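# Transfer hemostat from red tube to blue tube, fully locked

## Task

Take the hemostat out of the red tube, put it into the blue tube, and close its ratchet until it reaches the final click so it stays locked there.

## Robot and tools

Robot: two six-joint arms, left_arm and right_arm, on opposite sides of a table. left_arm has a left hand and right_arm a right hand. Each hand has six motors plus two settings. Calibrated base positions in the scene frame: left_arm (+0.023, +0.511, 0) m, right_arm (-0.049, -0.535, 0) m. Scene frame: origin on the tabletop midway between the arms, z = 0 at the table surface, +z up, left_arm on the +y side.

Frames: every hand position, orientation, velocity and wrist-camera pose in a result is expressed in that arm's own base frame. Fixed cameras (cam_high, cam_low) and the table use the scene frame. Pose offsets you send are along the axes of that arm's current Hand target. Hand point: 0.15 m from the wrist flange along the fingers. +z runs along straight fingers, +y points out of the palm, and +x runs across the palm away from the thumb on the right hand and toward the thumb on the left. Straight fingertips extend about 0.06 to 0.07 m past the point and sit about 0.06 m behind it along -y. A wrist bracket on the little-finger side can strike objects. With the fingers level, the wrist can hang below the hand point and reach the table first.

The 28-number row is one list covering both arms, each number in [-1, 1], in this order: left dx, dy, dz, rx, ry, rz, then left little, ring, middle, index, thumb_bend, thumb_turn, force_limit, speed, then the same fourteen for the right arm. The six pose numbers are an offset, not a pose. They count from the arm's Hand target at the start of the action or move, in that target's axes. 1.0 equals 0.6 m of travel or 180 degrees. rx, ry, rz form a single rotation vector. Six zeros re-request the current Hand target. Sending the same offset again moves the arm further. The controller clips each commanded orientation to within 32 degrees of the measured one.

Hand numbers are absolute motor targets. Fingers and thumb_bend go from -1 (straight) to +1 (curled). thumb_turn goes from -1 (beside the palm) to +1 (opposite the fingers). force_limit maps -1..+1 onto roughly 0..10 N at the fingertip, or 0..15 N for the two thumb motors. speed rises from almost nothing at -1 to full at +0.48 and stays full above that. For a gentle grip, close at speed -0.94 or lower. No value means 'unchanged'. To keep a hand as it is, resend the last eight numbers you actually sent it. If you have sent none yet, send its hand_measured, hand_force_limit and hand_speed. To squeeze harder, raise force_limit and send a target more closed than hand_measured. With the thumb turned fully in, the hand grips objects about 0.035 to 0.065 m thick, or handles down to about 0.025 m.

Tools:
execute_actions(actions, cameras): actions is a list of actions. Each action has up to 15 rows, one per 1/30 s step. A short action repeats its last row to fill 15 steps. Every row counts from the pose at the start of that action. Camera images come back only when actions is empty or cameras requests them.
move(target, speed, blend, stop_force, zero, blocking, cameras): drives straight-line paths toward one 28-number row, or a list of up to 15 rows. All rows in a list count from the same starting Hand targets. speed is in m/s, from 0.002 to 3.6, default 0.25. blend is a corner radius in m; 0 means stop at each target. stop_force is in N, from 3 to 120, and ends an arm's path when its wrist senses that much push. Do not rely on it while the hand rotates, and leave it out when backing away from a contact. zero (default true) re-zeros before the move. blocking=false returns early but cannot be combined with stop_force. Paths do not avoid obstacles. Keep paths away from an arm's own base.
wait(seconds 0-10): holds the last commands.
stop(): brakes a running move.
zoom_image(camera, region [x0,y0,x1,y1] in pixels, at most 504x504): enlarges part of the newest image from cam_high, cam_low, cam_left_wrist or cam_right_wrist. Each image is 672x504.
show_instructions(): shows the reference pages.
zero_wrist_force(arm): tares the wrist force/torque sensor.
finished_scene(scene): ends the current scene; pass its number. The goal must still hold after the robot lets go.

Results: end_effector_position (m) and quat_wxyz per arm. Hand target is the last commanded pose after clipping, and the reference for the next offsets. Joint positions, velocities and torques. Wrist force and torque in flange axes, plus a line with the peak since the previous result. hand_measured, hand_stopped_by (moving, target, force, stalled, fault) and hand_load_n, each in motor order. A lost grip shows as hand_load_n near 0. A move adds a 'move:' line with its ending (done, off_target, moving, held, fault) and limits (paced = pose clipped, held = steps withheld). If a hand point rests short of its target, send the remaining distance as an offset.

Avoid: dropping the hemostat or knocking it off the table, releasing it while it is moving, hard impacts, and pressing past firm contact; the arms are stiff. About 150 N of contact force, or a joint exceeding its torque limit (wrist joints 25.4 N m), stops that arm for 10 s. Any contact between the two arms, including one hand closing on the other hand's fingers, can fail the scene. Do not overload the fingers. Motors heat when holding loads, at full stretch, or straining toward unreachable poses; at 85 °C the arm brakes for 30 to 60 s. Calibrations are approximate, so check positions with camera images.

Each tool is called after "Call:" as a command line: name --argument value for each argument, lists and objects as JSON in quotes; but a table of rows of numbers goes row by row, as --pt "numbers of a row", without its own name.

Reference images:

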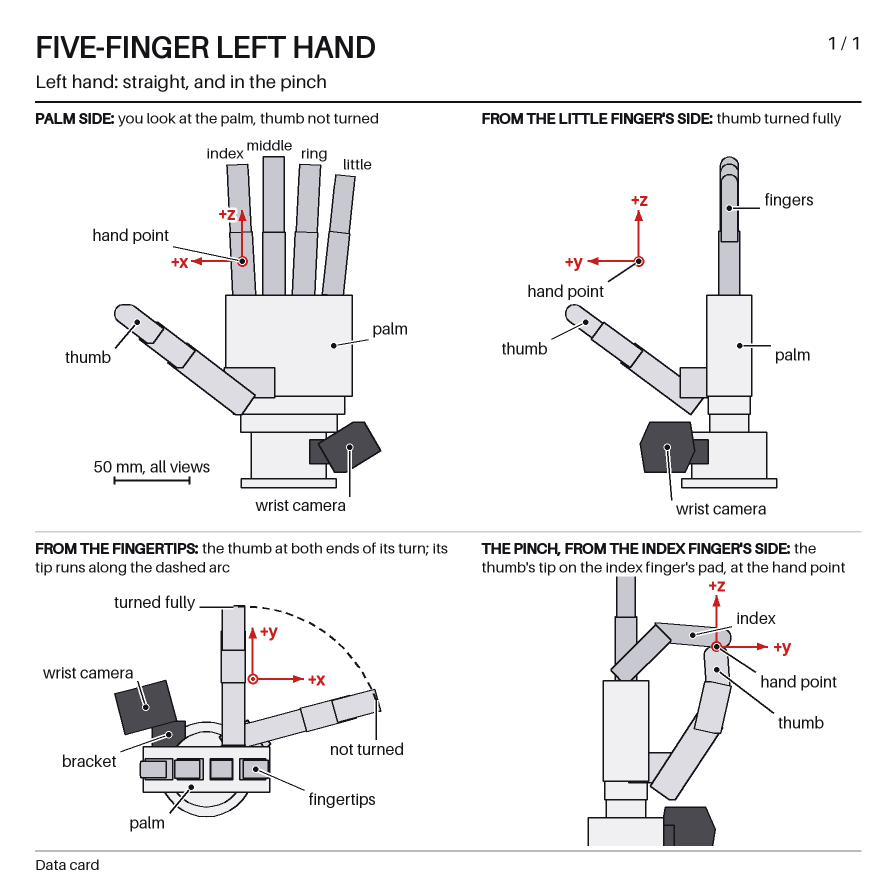

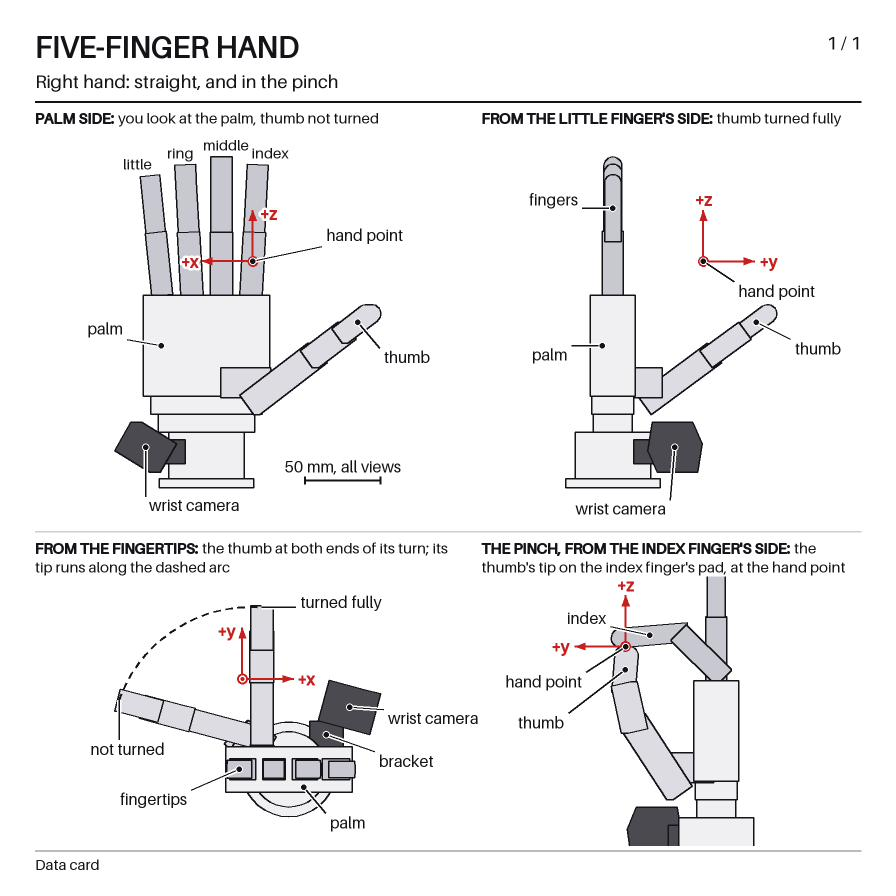

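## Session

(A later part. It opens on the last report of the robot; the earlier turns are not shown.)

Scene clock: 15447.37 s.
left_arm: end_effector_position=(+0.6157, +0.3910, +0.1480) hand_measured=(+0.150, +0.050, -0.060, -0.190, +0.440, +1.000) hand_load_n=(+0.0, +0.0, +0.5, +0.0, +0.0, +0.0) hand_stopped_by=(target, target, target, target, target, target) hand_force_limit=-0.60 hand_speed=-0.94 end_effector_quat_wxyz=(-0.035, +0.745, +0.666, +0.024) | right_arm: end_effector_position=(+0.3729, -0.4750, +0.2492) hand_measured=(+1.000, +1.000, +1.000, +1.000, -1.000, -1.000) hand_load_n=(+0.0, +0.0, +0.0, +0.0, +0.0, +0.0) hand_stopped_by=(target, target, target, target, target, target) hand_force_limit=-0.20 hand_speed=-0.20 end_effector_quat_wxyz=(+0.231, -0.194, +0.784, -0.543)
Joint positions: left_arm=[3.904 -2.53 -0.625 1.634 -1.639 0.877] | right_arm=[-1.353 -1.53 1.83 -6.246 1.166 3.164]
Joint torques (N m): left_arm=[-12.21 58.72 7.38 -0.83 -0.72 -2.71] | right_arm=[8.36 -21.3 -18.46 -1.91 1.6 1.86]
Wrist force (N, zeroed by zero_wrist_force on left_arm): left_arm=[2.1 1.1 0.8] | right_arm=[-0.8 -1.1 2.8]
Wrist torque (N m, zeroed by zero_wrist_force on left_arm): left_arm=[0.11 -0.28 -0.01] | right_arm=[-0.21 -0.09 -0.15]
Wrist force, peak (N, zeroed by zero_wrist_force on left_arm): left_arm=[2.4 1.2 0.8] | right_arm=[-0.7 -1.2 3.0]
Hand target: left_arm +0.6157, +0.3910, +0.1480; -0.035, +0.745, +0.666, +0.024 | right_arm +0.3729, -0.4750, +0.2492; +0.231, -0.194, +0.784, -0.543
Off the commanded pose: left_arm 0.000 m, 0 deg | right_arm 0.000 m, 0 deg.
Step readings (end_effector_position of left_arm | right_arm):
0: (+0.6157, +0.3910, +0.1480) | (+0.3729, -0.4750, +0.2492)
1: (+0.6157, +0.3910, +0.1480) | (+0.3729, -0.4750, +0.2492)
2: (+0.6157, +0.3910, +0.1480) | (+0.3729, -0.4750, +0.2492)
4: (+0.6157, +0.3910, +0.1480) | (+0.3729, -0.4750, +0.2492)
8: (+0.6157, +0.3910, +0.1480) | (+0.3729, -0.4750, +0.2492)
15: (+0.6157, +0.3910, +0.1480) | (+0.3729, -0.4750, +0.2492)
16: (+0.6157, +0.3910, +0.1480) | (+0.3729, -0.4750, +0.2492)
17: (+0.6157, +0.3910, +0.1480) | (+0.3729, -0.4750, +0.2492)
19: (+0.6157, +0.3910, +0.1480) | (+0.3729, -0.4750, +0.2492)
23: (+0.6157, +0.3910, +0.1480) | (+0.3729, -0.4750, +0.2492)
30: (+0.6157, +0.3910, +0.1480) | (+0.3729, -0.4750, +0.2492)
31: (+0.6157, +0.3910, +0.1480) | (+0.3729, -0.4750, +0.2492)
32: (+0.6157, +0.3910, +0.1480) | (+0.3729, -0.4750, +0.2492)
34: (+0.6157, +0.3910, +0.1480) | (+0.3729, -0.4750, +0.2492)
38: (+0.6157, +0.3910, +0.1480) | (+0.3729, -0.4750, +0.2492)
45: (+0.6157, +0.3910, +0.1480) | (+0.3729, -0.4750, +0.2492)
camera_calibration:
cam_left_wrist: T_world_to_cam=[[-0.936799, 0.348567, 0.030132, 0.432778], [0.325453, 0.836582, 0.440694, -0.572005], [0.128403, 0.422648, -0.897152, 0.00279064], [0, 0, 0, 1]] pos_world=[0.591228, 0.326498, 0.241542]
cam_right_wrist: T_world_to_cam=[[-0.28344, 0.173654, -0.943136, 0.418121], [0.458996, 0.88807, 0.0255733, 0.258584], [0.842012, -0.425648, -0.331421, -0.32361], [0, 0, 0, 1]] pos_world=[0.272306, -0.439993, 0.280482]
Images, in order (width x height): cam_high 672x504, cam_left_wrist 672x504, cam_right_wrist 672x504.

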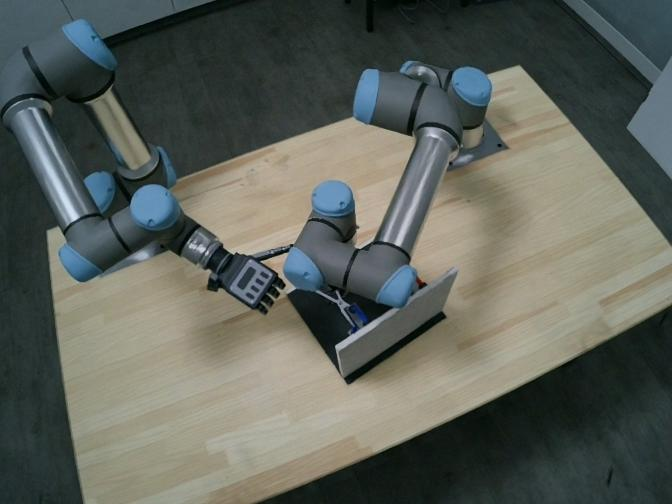

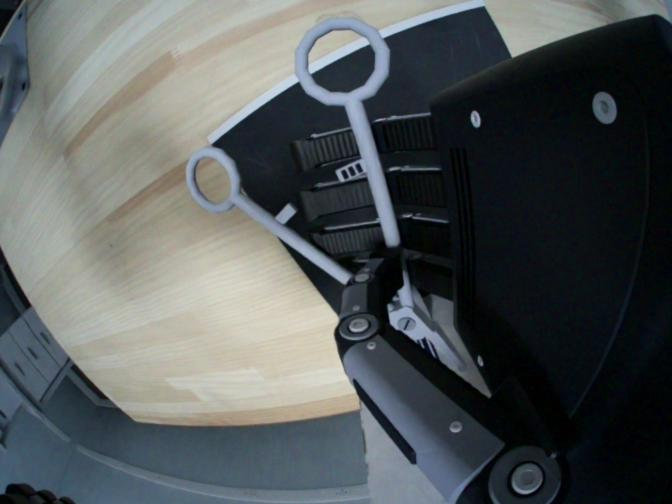

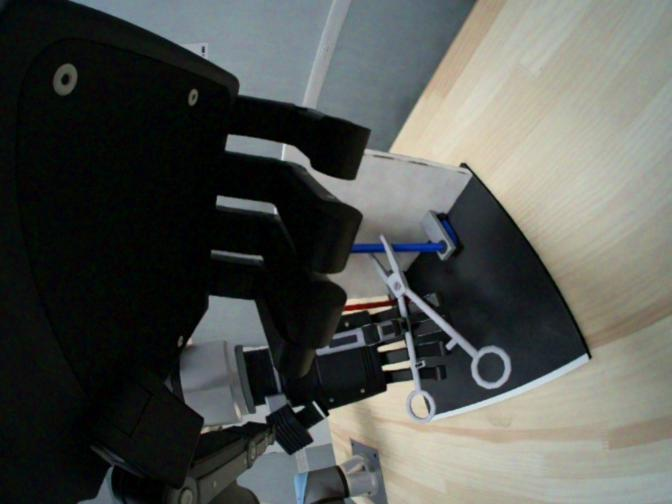

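Call:
execute_actions --actions '[[[0,0,0,0,0,0,0.20,0.14,0.15,0.10,0.44,1,-0.6,-0.94,0,0,0,0,0,0,1,1,1,1,-1,-1,-0.2,-0.2]],[[0,0,0,0,0,0,0.20,0.14,0.15,0.10,0.44,1,-0.6,-0.94,0,0,0,0,0,0,1,1,1,1,-1,-1,-0.2,-0.2]],[[0,0,0,0,0,0,0.20,0.14,0.15,0.10,0.44,1,-0.6,-0.94,0,0,0,0,0,0,1,1,1,1,-1,-1,-0.2,-0.2]]]' --cameras '["cam_high", "cam_right_wrist", "cam_left_wrist"]'

Call:
zoom_image --camera "cam_right_wrist" --region '[355, 225, 495, 435]'

Call:
zoom_image --camera "cam_left_wrist" --region '[240, 200, 440, 400]'

Scene clock: 15485.13 s.
left_arm: end_effector_position=(+0.6157, +0.3910, +0.1480) hand_measured=(+0.200, +0.140, +0.074, +0.018, +0.440, +1.000) hand_load_n=(+1.0, +1.0, +1.0, +2.0, +1.0, +0.0) hand_stopped_by=(target, target, force, force, target, target) hand_force_limit=-0.60 hand_speed=-0.94 end_effector_quat_wxyz=(-0.035, +0.745, +0.666, +0.024) | right_arm: end_effector_position=(+0.3729, -0.4750, +0.2492) hand_measured=(+1.000, +1.000, +1.000, +1.000, -1.000, -1.000) hand_load_n=(+0.0, +0.0, +0.0, +0.0, +0.0, +0.0) hand_stopped_by=(target, target, target, target, target, target) hand_force_limit=-0.20 hand_speed=-0.20 end_effector_quat_wxyz=(+0.231, -0.194, +0.784, -0.543)
Joint positions: left_arm=[3.904 -2.53 -0.625 1.634 -1.639 0.877] | right_arm=[-1.353 -1.53 1.83 -6.246 1.166 3.164]
Joint torques (N m): left_arm=[-11.26 56.27 9.33 -1.39 -0.73 -2.67] | right_arm=[7.78 -21.38 -17.88 -2.23 1.69 1.77]
Wrist force (N, zeroed by zero_wrist_force on left_arm): left_arm=[2.1 0.9 0.6] | right_arm=[-0.7 -1.1 2.8]
Wrist torque (N m, zeroed by zero_wrist_force on left_arm): left_arm=[0.11 -0.30 0.00] | right_arm=[-0.21 -0.10 -0.14]
Wrist force, peak (N, zeroed by zero_wrist_force on left_arm): left_arm=[2.4 1.3 0.8] | right_arm=[-0.6 -1.4 2.8]
Hand target: left_arm +0.6157, +0.3910, +0.1480; -0.035, +0.745, +0.666, +0.024 | right_arm +0.3729, -0.4750, +0.2492; +0.231, -0.194, +0.784, -0.543
Off the commanded pose: left_arm 0.000 m, 0 deg | right_arm 0.000 m, 0 deg.
Step readings (end_effector_position of left_arm | right_arm):
0: (+0.6157, +0.3910, +0.1480) | (+0.3729, -0.4750, +0.2492)
1: (+0.6157, +0.3910, +0.1480) | (+0.3729, -0.4750, +0.2492)
2: (+0.6157, +0.3910, +0.1480) | (+0.3729, -0.4750, +0.2492)
4: (+0.6157, +0.3910, +0.1480) | (+0.3729, -0.4750, +0.2492)
8: (+0.6157, +0.3910, +0.1480) | (+0.3729, -0.4750, +0.2492)
15: (+0.6157, +0.3910, +0.1480) | (+0.3729, -0.4750, +0.2492)
16: (+0.6157, +0.3910, +0.1480) | (+0.3729, -0.4750, +0.2492)
17: (+0.6157, +0.3910, +0.1480) | (+0.3729, -0.4750, +0.2492)
19: (+0.6157, +0.3910, +0.1480) | (+0.3729, -0.4750, +0.2492)
23: (+0.6157, +0.3910, +0.1480) | (+0.3729, -0.4750, +0.2492)
30: (+0.6157, +0.3910, +0.1480) | (+0.3729, -0.4750, +0.2492)
31: (+0.6157, +0.3910, +0.1480) | (+0.3729, -0.4750, +0.2492)
32: (+0.6157, +0.3910, +0.1480) | (+0.3729, -0.4750, +0.2492)
34: (+0.6157, +0.3910, +0.1480) | (+0.3729, -0.4750, +0.2492)
38: (+0.6157, +0.3910, +0.1480) | (+0.3729, -0.4750, +0.2492)
45: (+0.6157, +0.3910, +0.1480) | (+0.3729, -0.4750, +0.2492)
camera_calibration:
cam_left_wrist: T_world_to_cam=[[-0.936799, 0.348567, 0.030132, 0.432778], [0.325453, 0.836582, 0.440694, -0.572005], [0.128403, 0.422648, -0.897152, 0.00279064], [0, 0, 0, 1]] pos_world=[0.591228, 0.326498, 0.241542]
cam_right_wrist: T_world_to_cam=[[-0.28344, 0.173654, -0.943136, 0.418121], [0.458996, 0.88807, 0.0255733, 0.258584], [0.842012, -0.425648, -0.331421, -0.32361], [0, 0, 0, 1]] pos_world=[0.272306, -0.439993, 0.280482]
Images, in order (width x height): cam_high 672x504, cam_left_wrist 672x504, cam_right_wrist 672x504.

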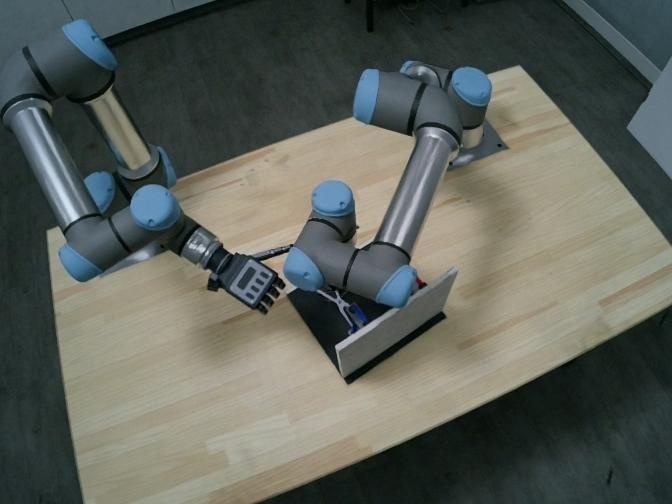

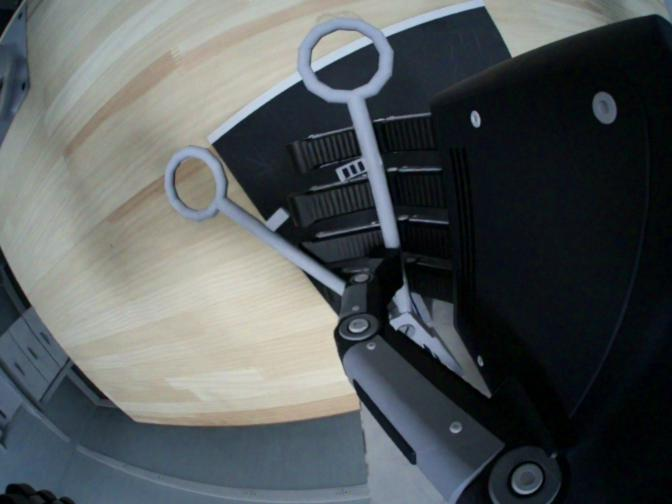

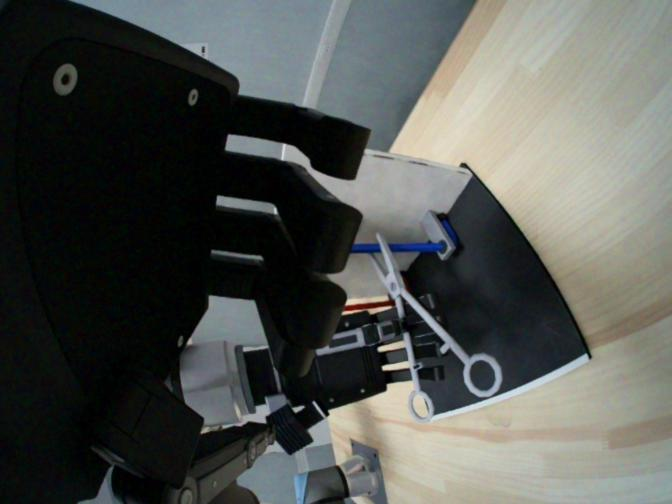

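Scaled by 2.400 from the camera's 672x504 image, which has a finer 960x720 frame.

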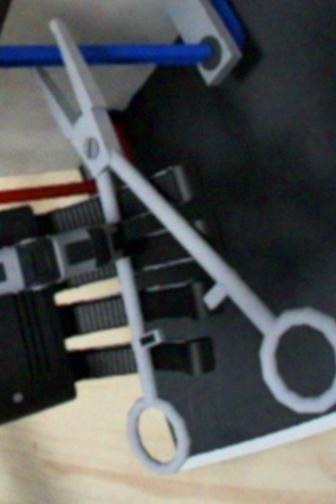

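Scaled by 2.520 from the camera's 672x504 image, which has a finer 960x720 frame.

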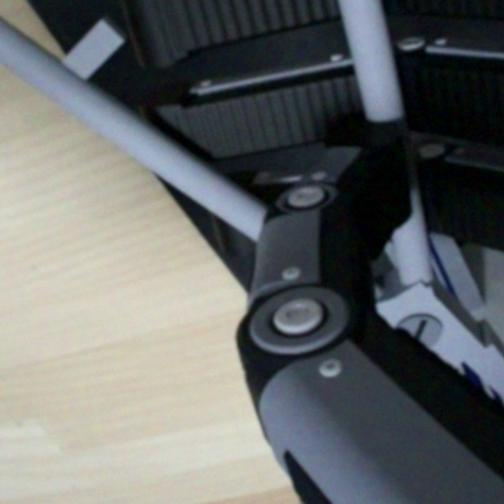

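Call:
execute_actions --actions '[[[0,0,0,0,0,0,0.22,0.16,0.2,0.16,0.44,1,-0.2,-0.94,0,0,0,0,0,0,1,1,1,1,-1,-1,-0.2,-0.2]],[[0,0,0,0,0,0,0.22,0.16,0.2,0.16,0.44,1,-0.2,-0.94,0,0,0,0,0,0,1,1,1,1,-1,-1,-0.2,-0.2]]]' --cameras '["cam_high", "cam_right_wrist", "cam_left_wrist"]'

Call:
zoom_image --camera "cam_high" --region '[320, 280, 370, 335]'

Call:
zoom_image --camera "cam_right_wrist" --region '[355, 215, 455, 315]'

Scene clock: 15506.40 s.
left_arm: end_effector_position=(+0.6157, +0.3910, +0.1480) hand_measured=(+0.220, +0.160, +0.130, +0.068, +0.438, +1.000) hand_load_n=(+1.5, +0.0, +5.0, +3.5, +4.0, +1.5) hand_stopped_by=(target, target, force, force, target, target) hand_force_limit=-0.20 hand_speed=-0.94 end_effector_quat_wxyz=(-0.035, +0.745, +0.666, +0.024) | right_arm: end_effector_position=(+0.3729, -0.4750, +0.2492) hand_measured=(+1.000, +1.000, +1.000, +1.000, -1.000, -1.000) hand_load_n=(+0.0, +0.0, +0.0, +0.0, +0.0, +0.0) hand_stopped_by=(target, target, target, target, target, target) hand_force_limit=-0.20 hand_speed=-0.20 end_effector_quat_wxyz=(+0.231, -0.194, +0.784, -0.543)
Joint positions: left_arm=[3.904 -2.53 -0.625 1.634 -1.639 0.877] | right_arm=[-1.353 -1.53 1.83 -6.246 1.166 3.164]
Joint torques (N m): left_arm=[-10.92 55.02 10.97 -1.8 -0.73 -2.6] | right_arm=[8.25 -24.21 -15.84 -1.83 1.51 1.98]
Wrist force (N, zeroed by zero_wrist_force on left_arm): left_arm=[2.1 1.3 0.8] | right_arm=[-0.6 -1.3 2.7]
Wrist torque (N m, zeroed by zero_wrist_force on left_arm): left_arm=[0.15 -0.29 -0.02] | right_arm=[-0.23 -0.10 -0.14]
Wrist force, peak (N, zeroed by zero_wrist_force on left_arm): left_arm=[2.5 1.2 0.6] | right_arm=[-0.8 -1.3 2.9]
Hand target: left_arm +0.6157, +0.3910, +0.1480; -0.035, +0.745, +0.666, +0.024 | right_arm +0.3729, -0.4750, +0.2492; +0.231, -0.194, +0.784, -0.543
Off the commanded pose: left_arm 0.000 m, 0 deg | right_arm 0.000 m, 0 deg.
Step readings (end_effector_position of left_arm | right_arm):
0: (+0.6157, +0.3910, +0.1480) | (+0.3729, -0.4750, +0.2492)
1: (+0.6157, +0.3910, +0.1480) | (+0.3729, -0.4750, +0.2492)
2: (+0.6157, +0.3910, +0.1480) | (+0.3729, -0.4750, +0.2492)
4: (+0.6157, +0.3910, +0.1480) | (+0.3729, -0.4750, +0.2492)
8: (+0.6157, +0.3910, +0.1480) | (+0.3729, -0.4750, +0.2492)
15: (+0.6157, +0.3910, +0.1480) | (+0.3729, -0.4750, +0.2492)
16: (+0.6157, +0.3910, +0.1480) | (+0.3729, -0.4750, +0.2492)
17: (+0.6157, +0.3910, +0.1480) | (+0.3729, -0.4750, +0.2492)
19: (+0.6157, +0.3910, +0.1480) | (+0.3729, -0.4750, +0.2492)
23: (+0.6157, +0.3910, +0.1480) | (+0.3729, -0.4750, +0.2492)
30: (+0.6157, +0.3910, +0.1480) | (+0.3729, -0.4750, +0.2492)
camera_calibration:
cam_left_wrist: T_world_to_cam=[[-0.936799, 0.348567, 0.030132, 0.432778], [0.325453, 0.836582, 0.440694, -0.572005], [0.128403, 0.422648, -0.897152, 0.00279064], [0, 0, 0, 1]] pos_world=[0.591228, 0.326498, 0.241542]
cam_right_wrist: T_world_to_cam=[[-0.28344, 0.173654, -0.943136, 0.418121], [0.458996, 0.88807, 0.0255733, 0.258584], [0.842012, -0.425648, -0.331421, -0.32361], [0, 0, 0, 1]] pos_world=[0.272306, -0.439993, 0.280482]
Images, in order (width x height): cam_high 672x504, cam_left_wrist 672x504, cam_right_wrist 672x504.

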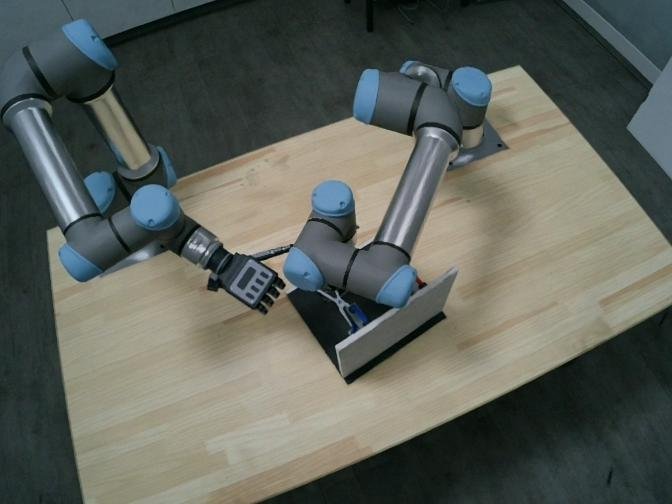

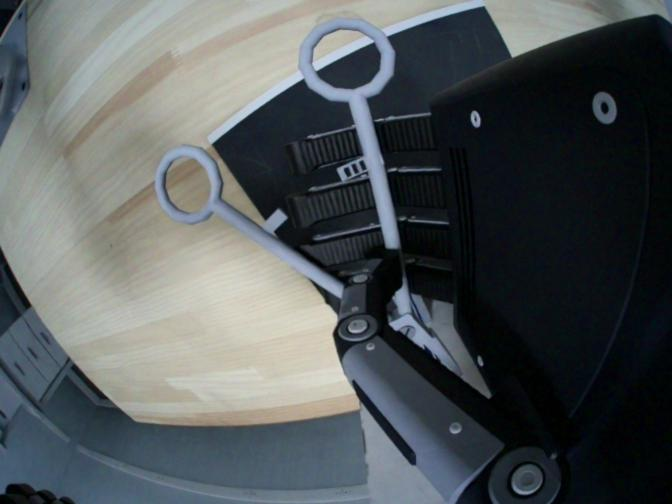

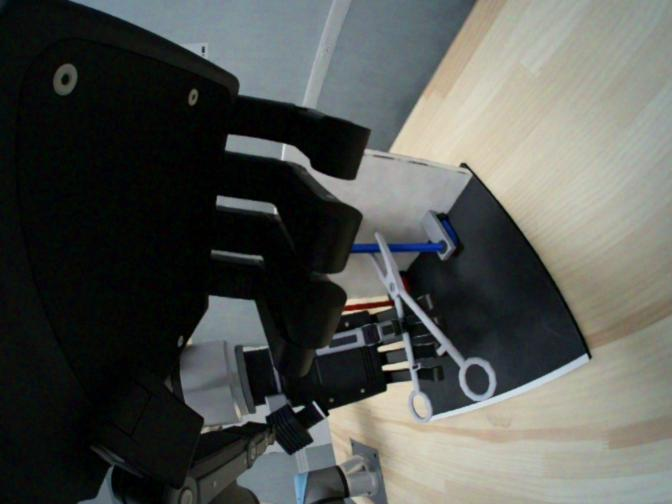

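Scaled by 9.164 from the camera's 672x504 image, which has a finer 960x720 frame.

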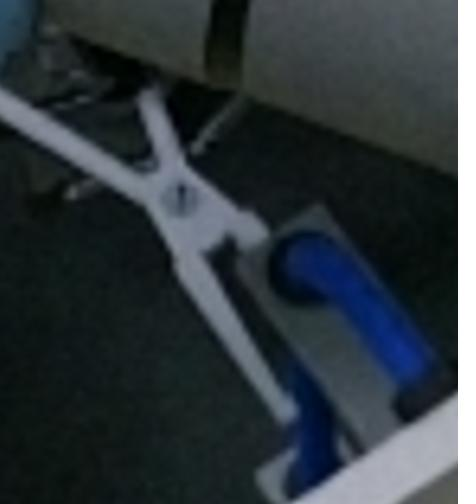

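Scaled by 5.040 from the camera's 672x504 image, which has a finer 960x720 frame.

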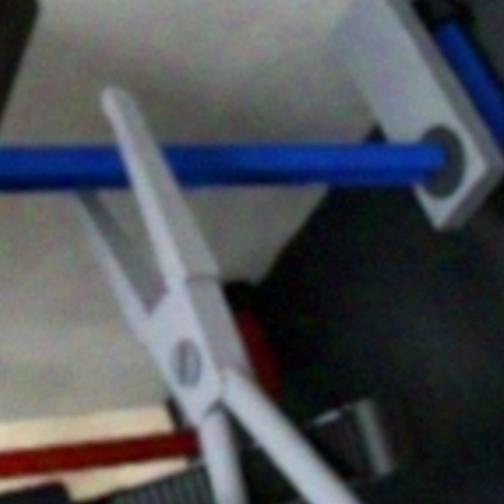

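Call:
move --target '[0,0,0,0,0,0,0.22,0.16,0.2,0.16,0.44,1,-0.2,-0.94,0.0062,0.0777,-0.2433,-0.1177,-0.3148,-0.208,1,1,1,1,-1,-1,-0.2,-0.2]' --speed 0.15 --cameras '["cam_high", "cam_right_wrist"]'

Scene clock: 15663.83 s.
left_arm: end_effector_position=(+0.6157, +0.3910, +0.1480) hand_measured=(+0.220, +0.160, +0.130, +0.068, +0.438, +1.000) hand_load_n=(+1.0, +0.0, +5.0, +3.5, +4.0, +1.5) hand_stopped_by=(target, target, force, force, target, target) hand_force_limit=-0.20 hand_speed=-0.94 end_effector_quat_wxyz=(-0.035, +0.745, +0.666, +0.024) | right_arm: end_effector_position=(+0.2840, -0.3502, +0.2491) hand_measured=(+1.000, +1.000, +1.000, +1.000, -1.000, -1.000) hand_load_n=(+0.0, +0.0, +0.0, +0.0, +0.0, +0.0) hand_stopped_by=(target, target, target, target, target, target) hand_force_limit=-0.20 hand_speed=-0.20 end_effector_quat_wxyz=(-0.351, +0.689, -0.566, +0.287)
Joint positions: left_arm=[3.904 -2.53 -0.625 1.634 -1.639 0.877] | right_arm=[-1.587 -1.228 1.608 -4.808 0.661 1.218]
Joint torques (N m): left_arm=[-8.84 52.4 14.97 -2.62 -0.7 -2.53] | right_arm=[-11.81 -45.72 -10.86 3.57 -1.44 -0.96]
Wrist force (N, zeroed by zero_wrist_force on left_arm): left_arm=[2.2 0.8 0.5] | right_arm=[-0.6 -1.0 2.2]
Wrist torque (N m, zeroed by zero_wrist_force on left_arm): left_arm=[0.09 -0.32 0.00] | right_arm=[-0.16 -0.03 -0.21]
Wrist force, peak (N, zeroed by zero_wrist_force on left_arm): left_arm=[2.5 1.2 0.6] | right_arm=[-0.7 -1.1 3.0]
Hand target: left_arm +0.6157, +0.3910, +0.1480; -0.035, +0.745, +0.666, +0.024 | right_arm +0.2839, -0.3502, +0.2492; -0.351, +0.689, -0.565, +0.287
Off the commanded pose: left_arm 0.000 m, 0 deg | right_arm 0.000 m, 0 deg.
move: done
camera_calibration:
cam_right_wrist: T_world_to_cam=[[-0.506598, -0.383745, -0.772074, 0.19668], [-0.649168, 0.759086, 0.048664, 0.452438], [0.567396, 0.525859, -0.633667, 0.290847], [0, 0, 0, 1]] pos_world=[0.228321, -0.420909, 0.314134]
Images, in order (width x height): cam_high 672x504, cam_right_wrist 672x504.

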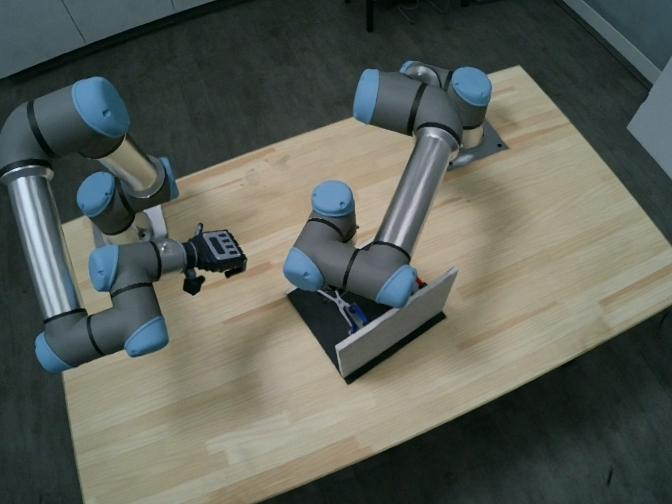

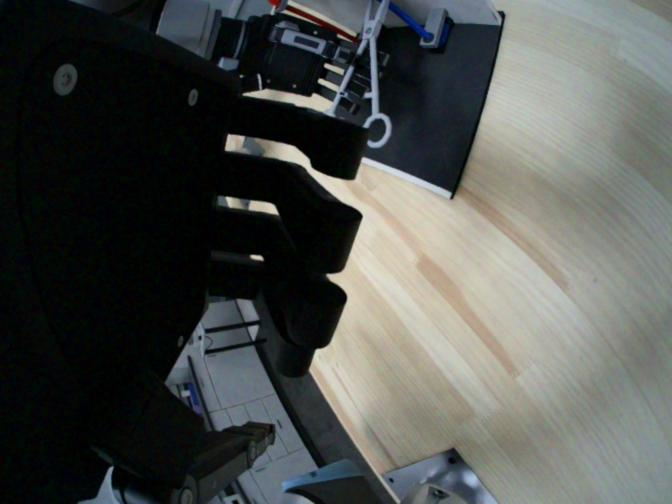

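Call:
move --target '[0,0,0,0,0,0,0.22,0.16,0.2,0.16,0.44,1,-0.2,-0.94,0.0393,0.1755,0.2202,0,0,0,1,1,1,1,-1,-1,-0.2,-0.2]' --speed 0.08 --cameras '["cam_high", "cam_right_wrist", "cam_low", "cam_left_wrist"]'

Call:
zoom_image --camera "cam_high" --region '[230, 220, 380, 340]'

Call:
zoom_image --camera "cam_right_wrist" --region '[200, 0, 500, 250]'

Scene clock: 15680.30 s.
left_arm: end_effector_position=(+0.6157, +0.3910, +0.1480) hand_measured=(+0.220, +0.160, +0.130, +0.068, +0.438, +1.000) hand_load_n=(+1.0, +0.0, +4.5, +3.5, +4.0, +1.5) hand_stopped_by=(target, target, force, force, target, target) hand_force_limit=-0.20 hand_speed=-0.94 end_effector_quat_wxyz=(-0.035, +0.745, +0.666, +0.024) | right_arm: end_effector_position=(+0.3324, -0.3642, +0.0862) hand_measured=(+1.000, +1.000, +1.000, +1.000, -1.000, -1.000) hand_load_n=(+0.0, +0.0, +0.0, +0.0, +0.0, +0.0) hand_stopped_by=(target, target, target, target, target, target) hand_force_limit=-0.20 hand_speed=-0.20 end_effector_quat_wxyz=(-0.351, +0.689, -0.565, +0.287)
Joint positions: left_arm=[3.904 -2.53 -0.625 1.634 -1.639 0.877] | right_arm=[-1.475 -0.98 1.663 -5.254 0.637 1.4]
Joint torques (N m): left_arm=[-8.15 52.75 17.25 -3.19 -0.74 -2.6] | right_arm=[-10.84 -47.06 -21.35 3.44 -1.26 -2.94]
Wrist force (N, zeroed by zero_wrist_force on left_arm): left_arm=[2.0 1.1 0.4] | right_arm=[-0.6 -1.0 2.3]
Wrist torque (N m, zeroed by zero_wrist_force on left_arm): left_arm=[0.15 -0.29 -0.01] | right_arm=[-0.16 -0.02 -0.19]
Wrist force, peak (N, zeroed by zero_wrist_force on left_arm): left_arm=[2.4 1.0 0.9] | right_arm=[-0.7 -0.6 3.0]
Hand target: left_arm +0.6157, +0.3910, +0.1480; -0.035, +0.745, +0.666, +0.024 | right_arm +0.3324, -0.3642, +0.0862; -0.351, +0.689, -0.565, +0.287
Off the commanded pose: left_arm 0.000 m, 0 deg | right_arm 0.000 m, 0 deg.
move: done
camera_calibration:
cam_left_wrist: T_world_to_cam=[[-0.936799, 0.348567, 0.030132, 0.432778], [0.325453, 0.836582, 0.440694, -0.572005], [0.128403, 0.422648, -0.897152, 0.00279064], [0, 0, 0, 1]] pos_world=[0.591228, 0.326498, 0.241542]
cam_right_wrist: T_world_to_cam=[[-0.506554, -0.38372, -0.772116, 0.0900993], [-0.649257, 0.759005, 0.0487467, 0.502313], [0.567335, 0.525994, -0.63361, 0.167537], [0, 0, 0, 1]] pos_world=[0.27672, -0.434809, 0.151234]

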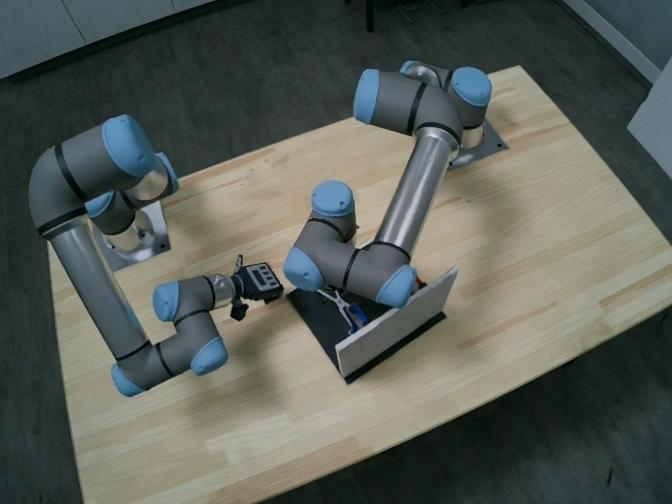

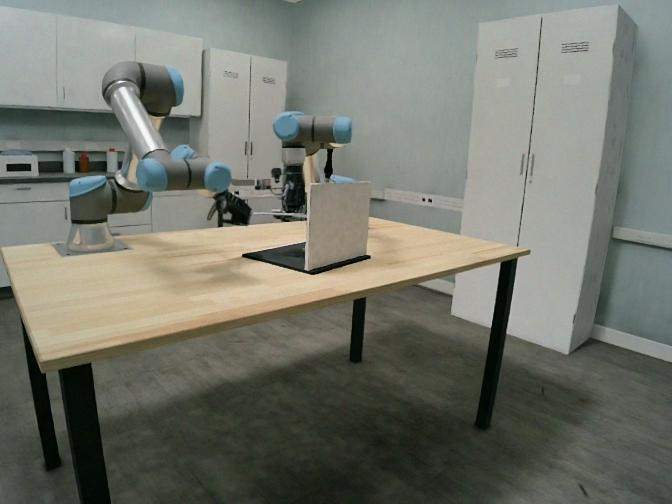

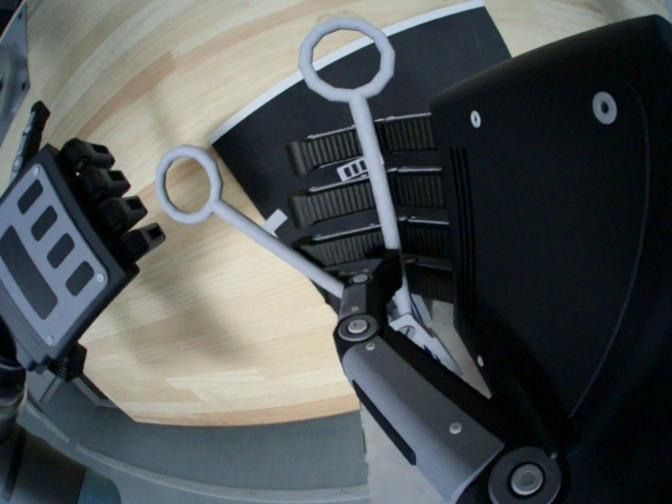

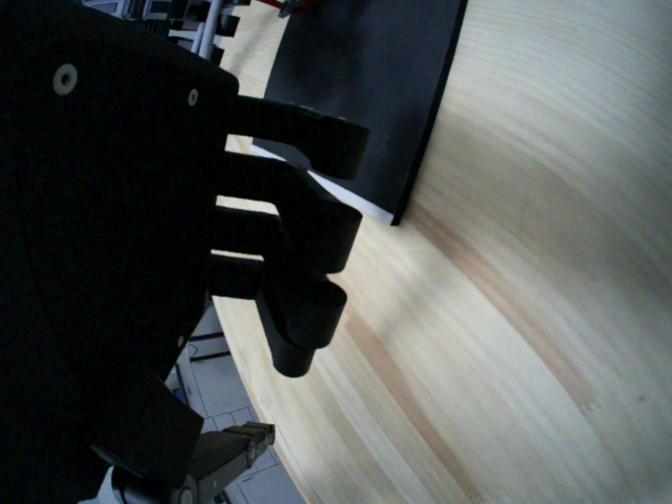

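Scaled by 3.360 from the camera's 672x504 image, which has a finer 960x720 frame.

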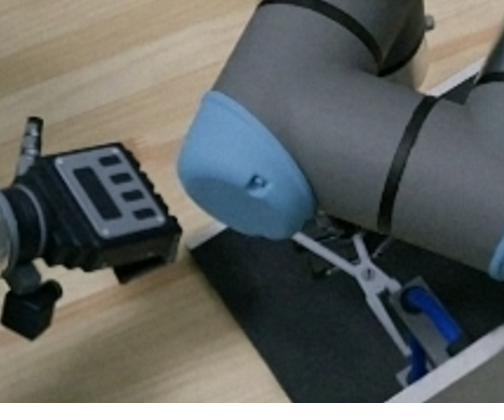

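Scaled by 1.680 from the camera's 672x504 image, which has a finer 960x720 frame.

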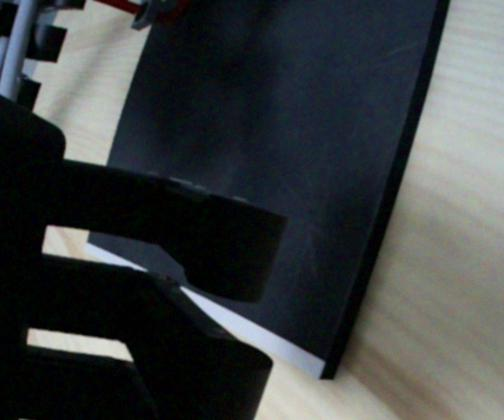

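Call:
move --target '[0,0,0,0,0,0,0.22,0.16,0.2,0.16,0.44,1,-0.2,-0.94,0,-0.0343,0.0472,0,0,0,1,1,1,1,-1,-1,-0.2,-0.2]' --speed 0.02 --stop_force 6 --cameras '["cam_high", "cam_left_wrist"]'

Call:
zoom_image --camera "cam_left_wrist" --region '[60, 20, 420, 340]'

Call:
zoom_image --camera "cam_high" --region '[280, 250, 380, 340]'

Scene clock: 15703.00 s.
left_arm: end_effector_position=(+0.6157, +0.3910, +0.1480) hand_measured=(+0.220, +0.160, +0.128, +0.068, +0.438, +1.000) hand_load_n=(+1.0, +4.0, +4.5, +1.5, +3.0, +1.0) hand_stopped_by=(target, target, force, force, target, target) hand_force_limit=-0.20 hand_speed=-0.94 end_effector_quat_wxyz=(-0.035, +0.745, +0.666, +0.024) | right_arm: end_effector_position=(+0.3647, -0.3577, +0.0862) hand_measured=(+1.000, +1.000, +1.000, +1.000, -1.000, -1.000) hand_load_n=(+0.0, +0.0, +0.0, +0.0, +0.0, +0.0) hand_stopped_by=(target, target, target, target, target, target) hand_force_limit=-0.20 hand_speed=-0.20 end_effector_quat_wxyz=(-0.351, +0.689, -0.565, +0.287)
Joint positions: left_arm=[3.904 -2.53 -0.625 1.634 -1.639 0.877] | right_arm=[-1.401 -0.979 1.628 -5.321 0.63 1.523]
Joint torques (N m): left_arm=[-6.98 52.85 19.72 0.83 -0.77 -2.49] | right_arm=[-8.89 -41.52 -6.14 1.76 0.64 1.82]
Wrist force (N, zeroed by zero_wrist_force on left_arm): left_arm=[-0.1 -3.3 1.8] | right_arm=[0.0 -0.8 -1.5]
Wrist torque (N m, zeroed by zero_wrist_force on left_arm): left_arm=[0.17 -0.19 0.22] | right_arm=[0.04 0.18 -0.06]
Wrist force, peak (N, zeroed by zero_wrist_force on left_arm): left_arm=[-0.4 -6.9 2.0] | right_arm=[-1.1 1.1 -3.4]
Hand target: left_arm +0.6157, +0.3910, +0.1480; -0.035, +0.745, +0.666, +0.024 | right_arm +0.3647, -0.3578, +0.0862; -0.351, +0.689, -0.565, +0.287 (not the last commanded pose)
Off the commanded pose: left_arm 0.000 m, 0 deg | right_arm 0.002 m, 0 deg.
move: contact (right_arm)
camera_calibration:
cam_left_wrist: T_world_to_cam=[[-0.936823, 0.348498, 0.0302005, 0.432798], [0.325424, 0.836608, 0.440665, -0.57199], [0.128305, 0.422653, -0.897163, 0.0028501], [0, 0, 0, 1]] pos_world=[0.591228, 0.326497, 0.241542]
Images, in order (width x height): cam_high 672x504, cam_left_wrist 672x504.

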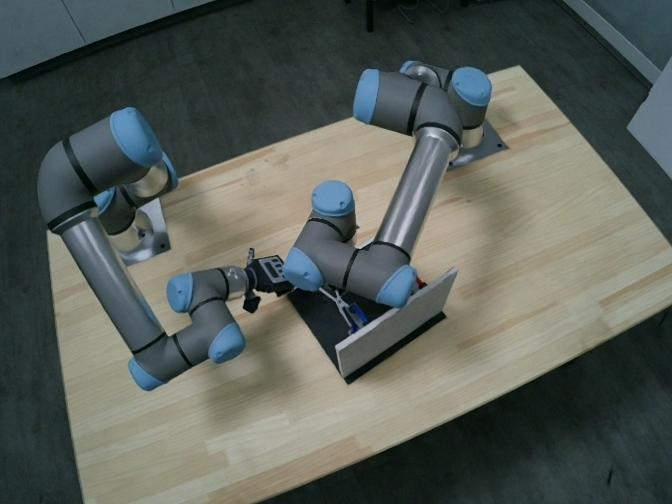

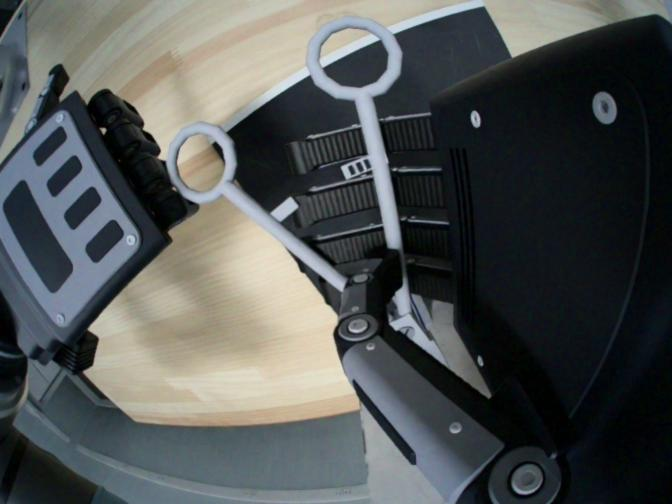

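Scaled by 1.400 from the camera's 672x504 image, which has a finer 960x720 frame.

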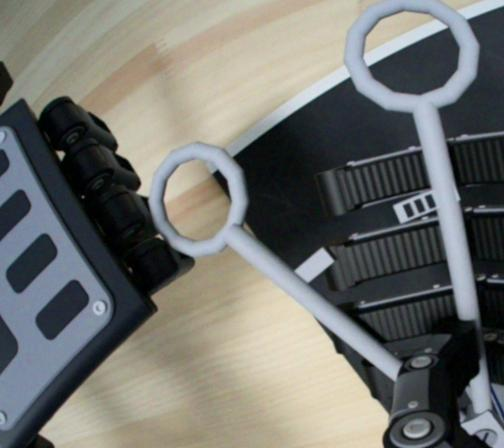

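Scaled by 5.040 from the camera's 672x504 image, which has a finer 960x720 frame.

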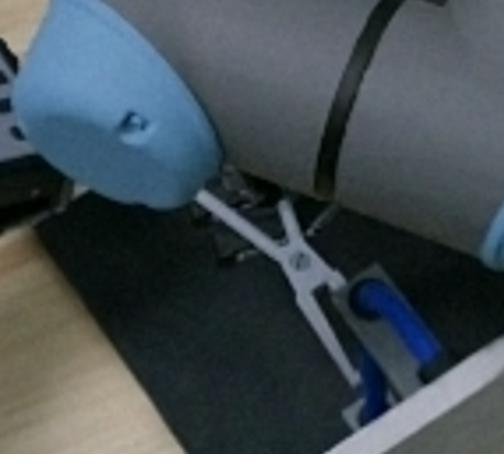

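Call:
move --target '[0,0,0,0,0,0,0.22,0.16,0.2,0.16,0.44,1,-0.2,-0.94,0,-0.0147,0.0202,0,0,0,1,1,1,1,-1,-1,-0.2,-0.2]' --speed 0.015 --stop_force 12 --zero false --cameras '["cam_high", "cam_left_wrist"]'

Call:
zoom_image --camera "cam_left_wrist" --region '[60, 20, 420, 340]'

Call:
zoom_image --camera "cam_high" --region '[320, 280, 370, 335]'

Scene clock: 15718.20 s.
left_arm: end_effector_position=(+0.6157, +0.3910, +0.1480) hand_measured=(+0.220, +0.160, +0.130, +0.068, +0.440, +1.000) hand_load_n=(+0.0, +0.5, +0.5, +0.5, +0.0, +0.0) hand_stopped_by=(target, target, force, force, target, target) hand_force_limit=-0.20 hand_speed=-0.94 end_effector_quat_wxyz=(-0.035, +0.745, +0.666, +0.024) | right_arm: end_effector_position=(+0.3794, -0.3548, +0.0862) hand_measured=(+1.000, +1.000, +1.000, +1.000, -1.000, -1.000) hand_load_n=(+0.0, +0.0, +0.0, +0.0, +0.0, +0.0) hand_stopped_by=(target, target, target, target, target, target) hand_force_limit=-0.20 hand_speed=-0.20 end_effector_quat_wxyz=(-0.351, +0.689, -0.565, +0.287)
Joint positions: left_arm=[3.904 -2.53 -0.625 1.634 -1.639 0.877] | right_arm=[-1.368 -0.977 1.61 -5.351 0.63 1.58]
Joint torques (N m): left_arm=[-6.45 53.05 22.55 -3.66 1.46 -2.66] | right_arm=[-9.74 -33.69 -4.26 4.68 -0.11 -2.66]
Wrist force (N, zeroed by zero_wrist_force on left_arm): left_arm=[2.3 0.2 0.4] | right_arm=[-0.7 -1.1 2.1]
Wrist torque (N m, zeroed by zero_wrist_force on left_arm): left_arm=[0.10 -0.34 0.01] | right_arm=[-0.18 0.00 -0.20]
Wrist force, peak (N, zeroed by zero_wrist_force on left_arm): left_arm=[-0.5 -8.1 2.3] | right_arm=[-1.3 1.8 -4.0]
Hand target: left_arm +0.6157, +0.3910, +0.1480; -0.035, +0.745, +0.666, +0.024 | right_arm +0.3794, -0.3548, +0.0862; -0.351, +0.689, -0.565, +0.287
Off the commanded pose: left_arm 0.000 m, 0 deg | right_arm 0.000 m, 0 deg.
move: done
camera_calibration:
cam_left_wrist: T_world_to_cam=[[-0.936804, 0.348552, 0.0301633, 0.432778], [0.325442, 0.836547, 0.440769, -0.572005], [0.128398, 0.42273, -0.897114, 0.00275827], [0, 0, 0, 1]] pos_world=[0.591228, 0.326497, 0.241542]
Images, in order (width x height): cam_high 672x504, cam_left_wrist 672x504.

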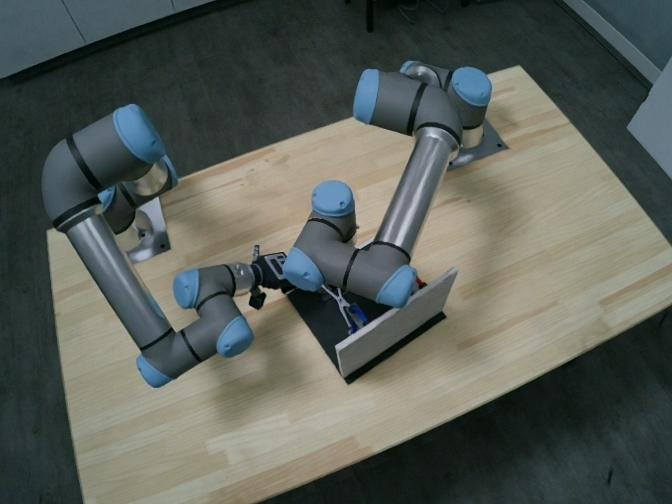

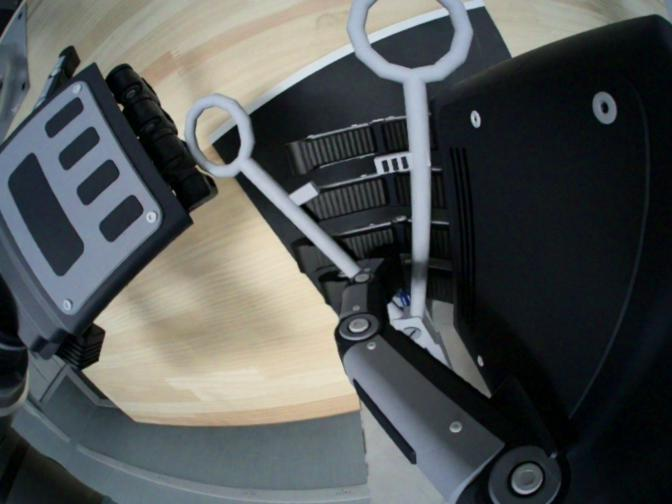

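Scaled by 1.400 from the camera's 672x504 image, which has a finer 960x720 frame.

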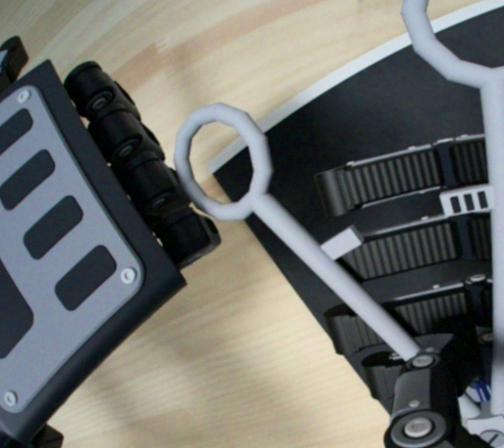

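Scaled by 9.164 from the camera's 672x504 image, which has a finer 960x720 frame.

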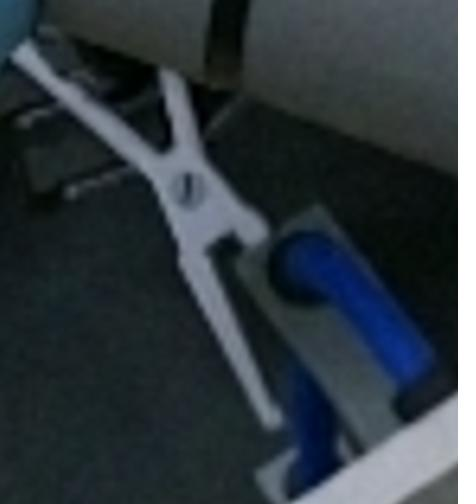

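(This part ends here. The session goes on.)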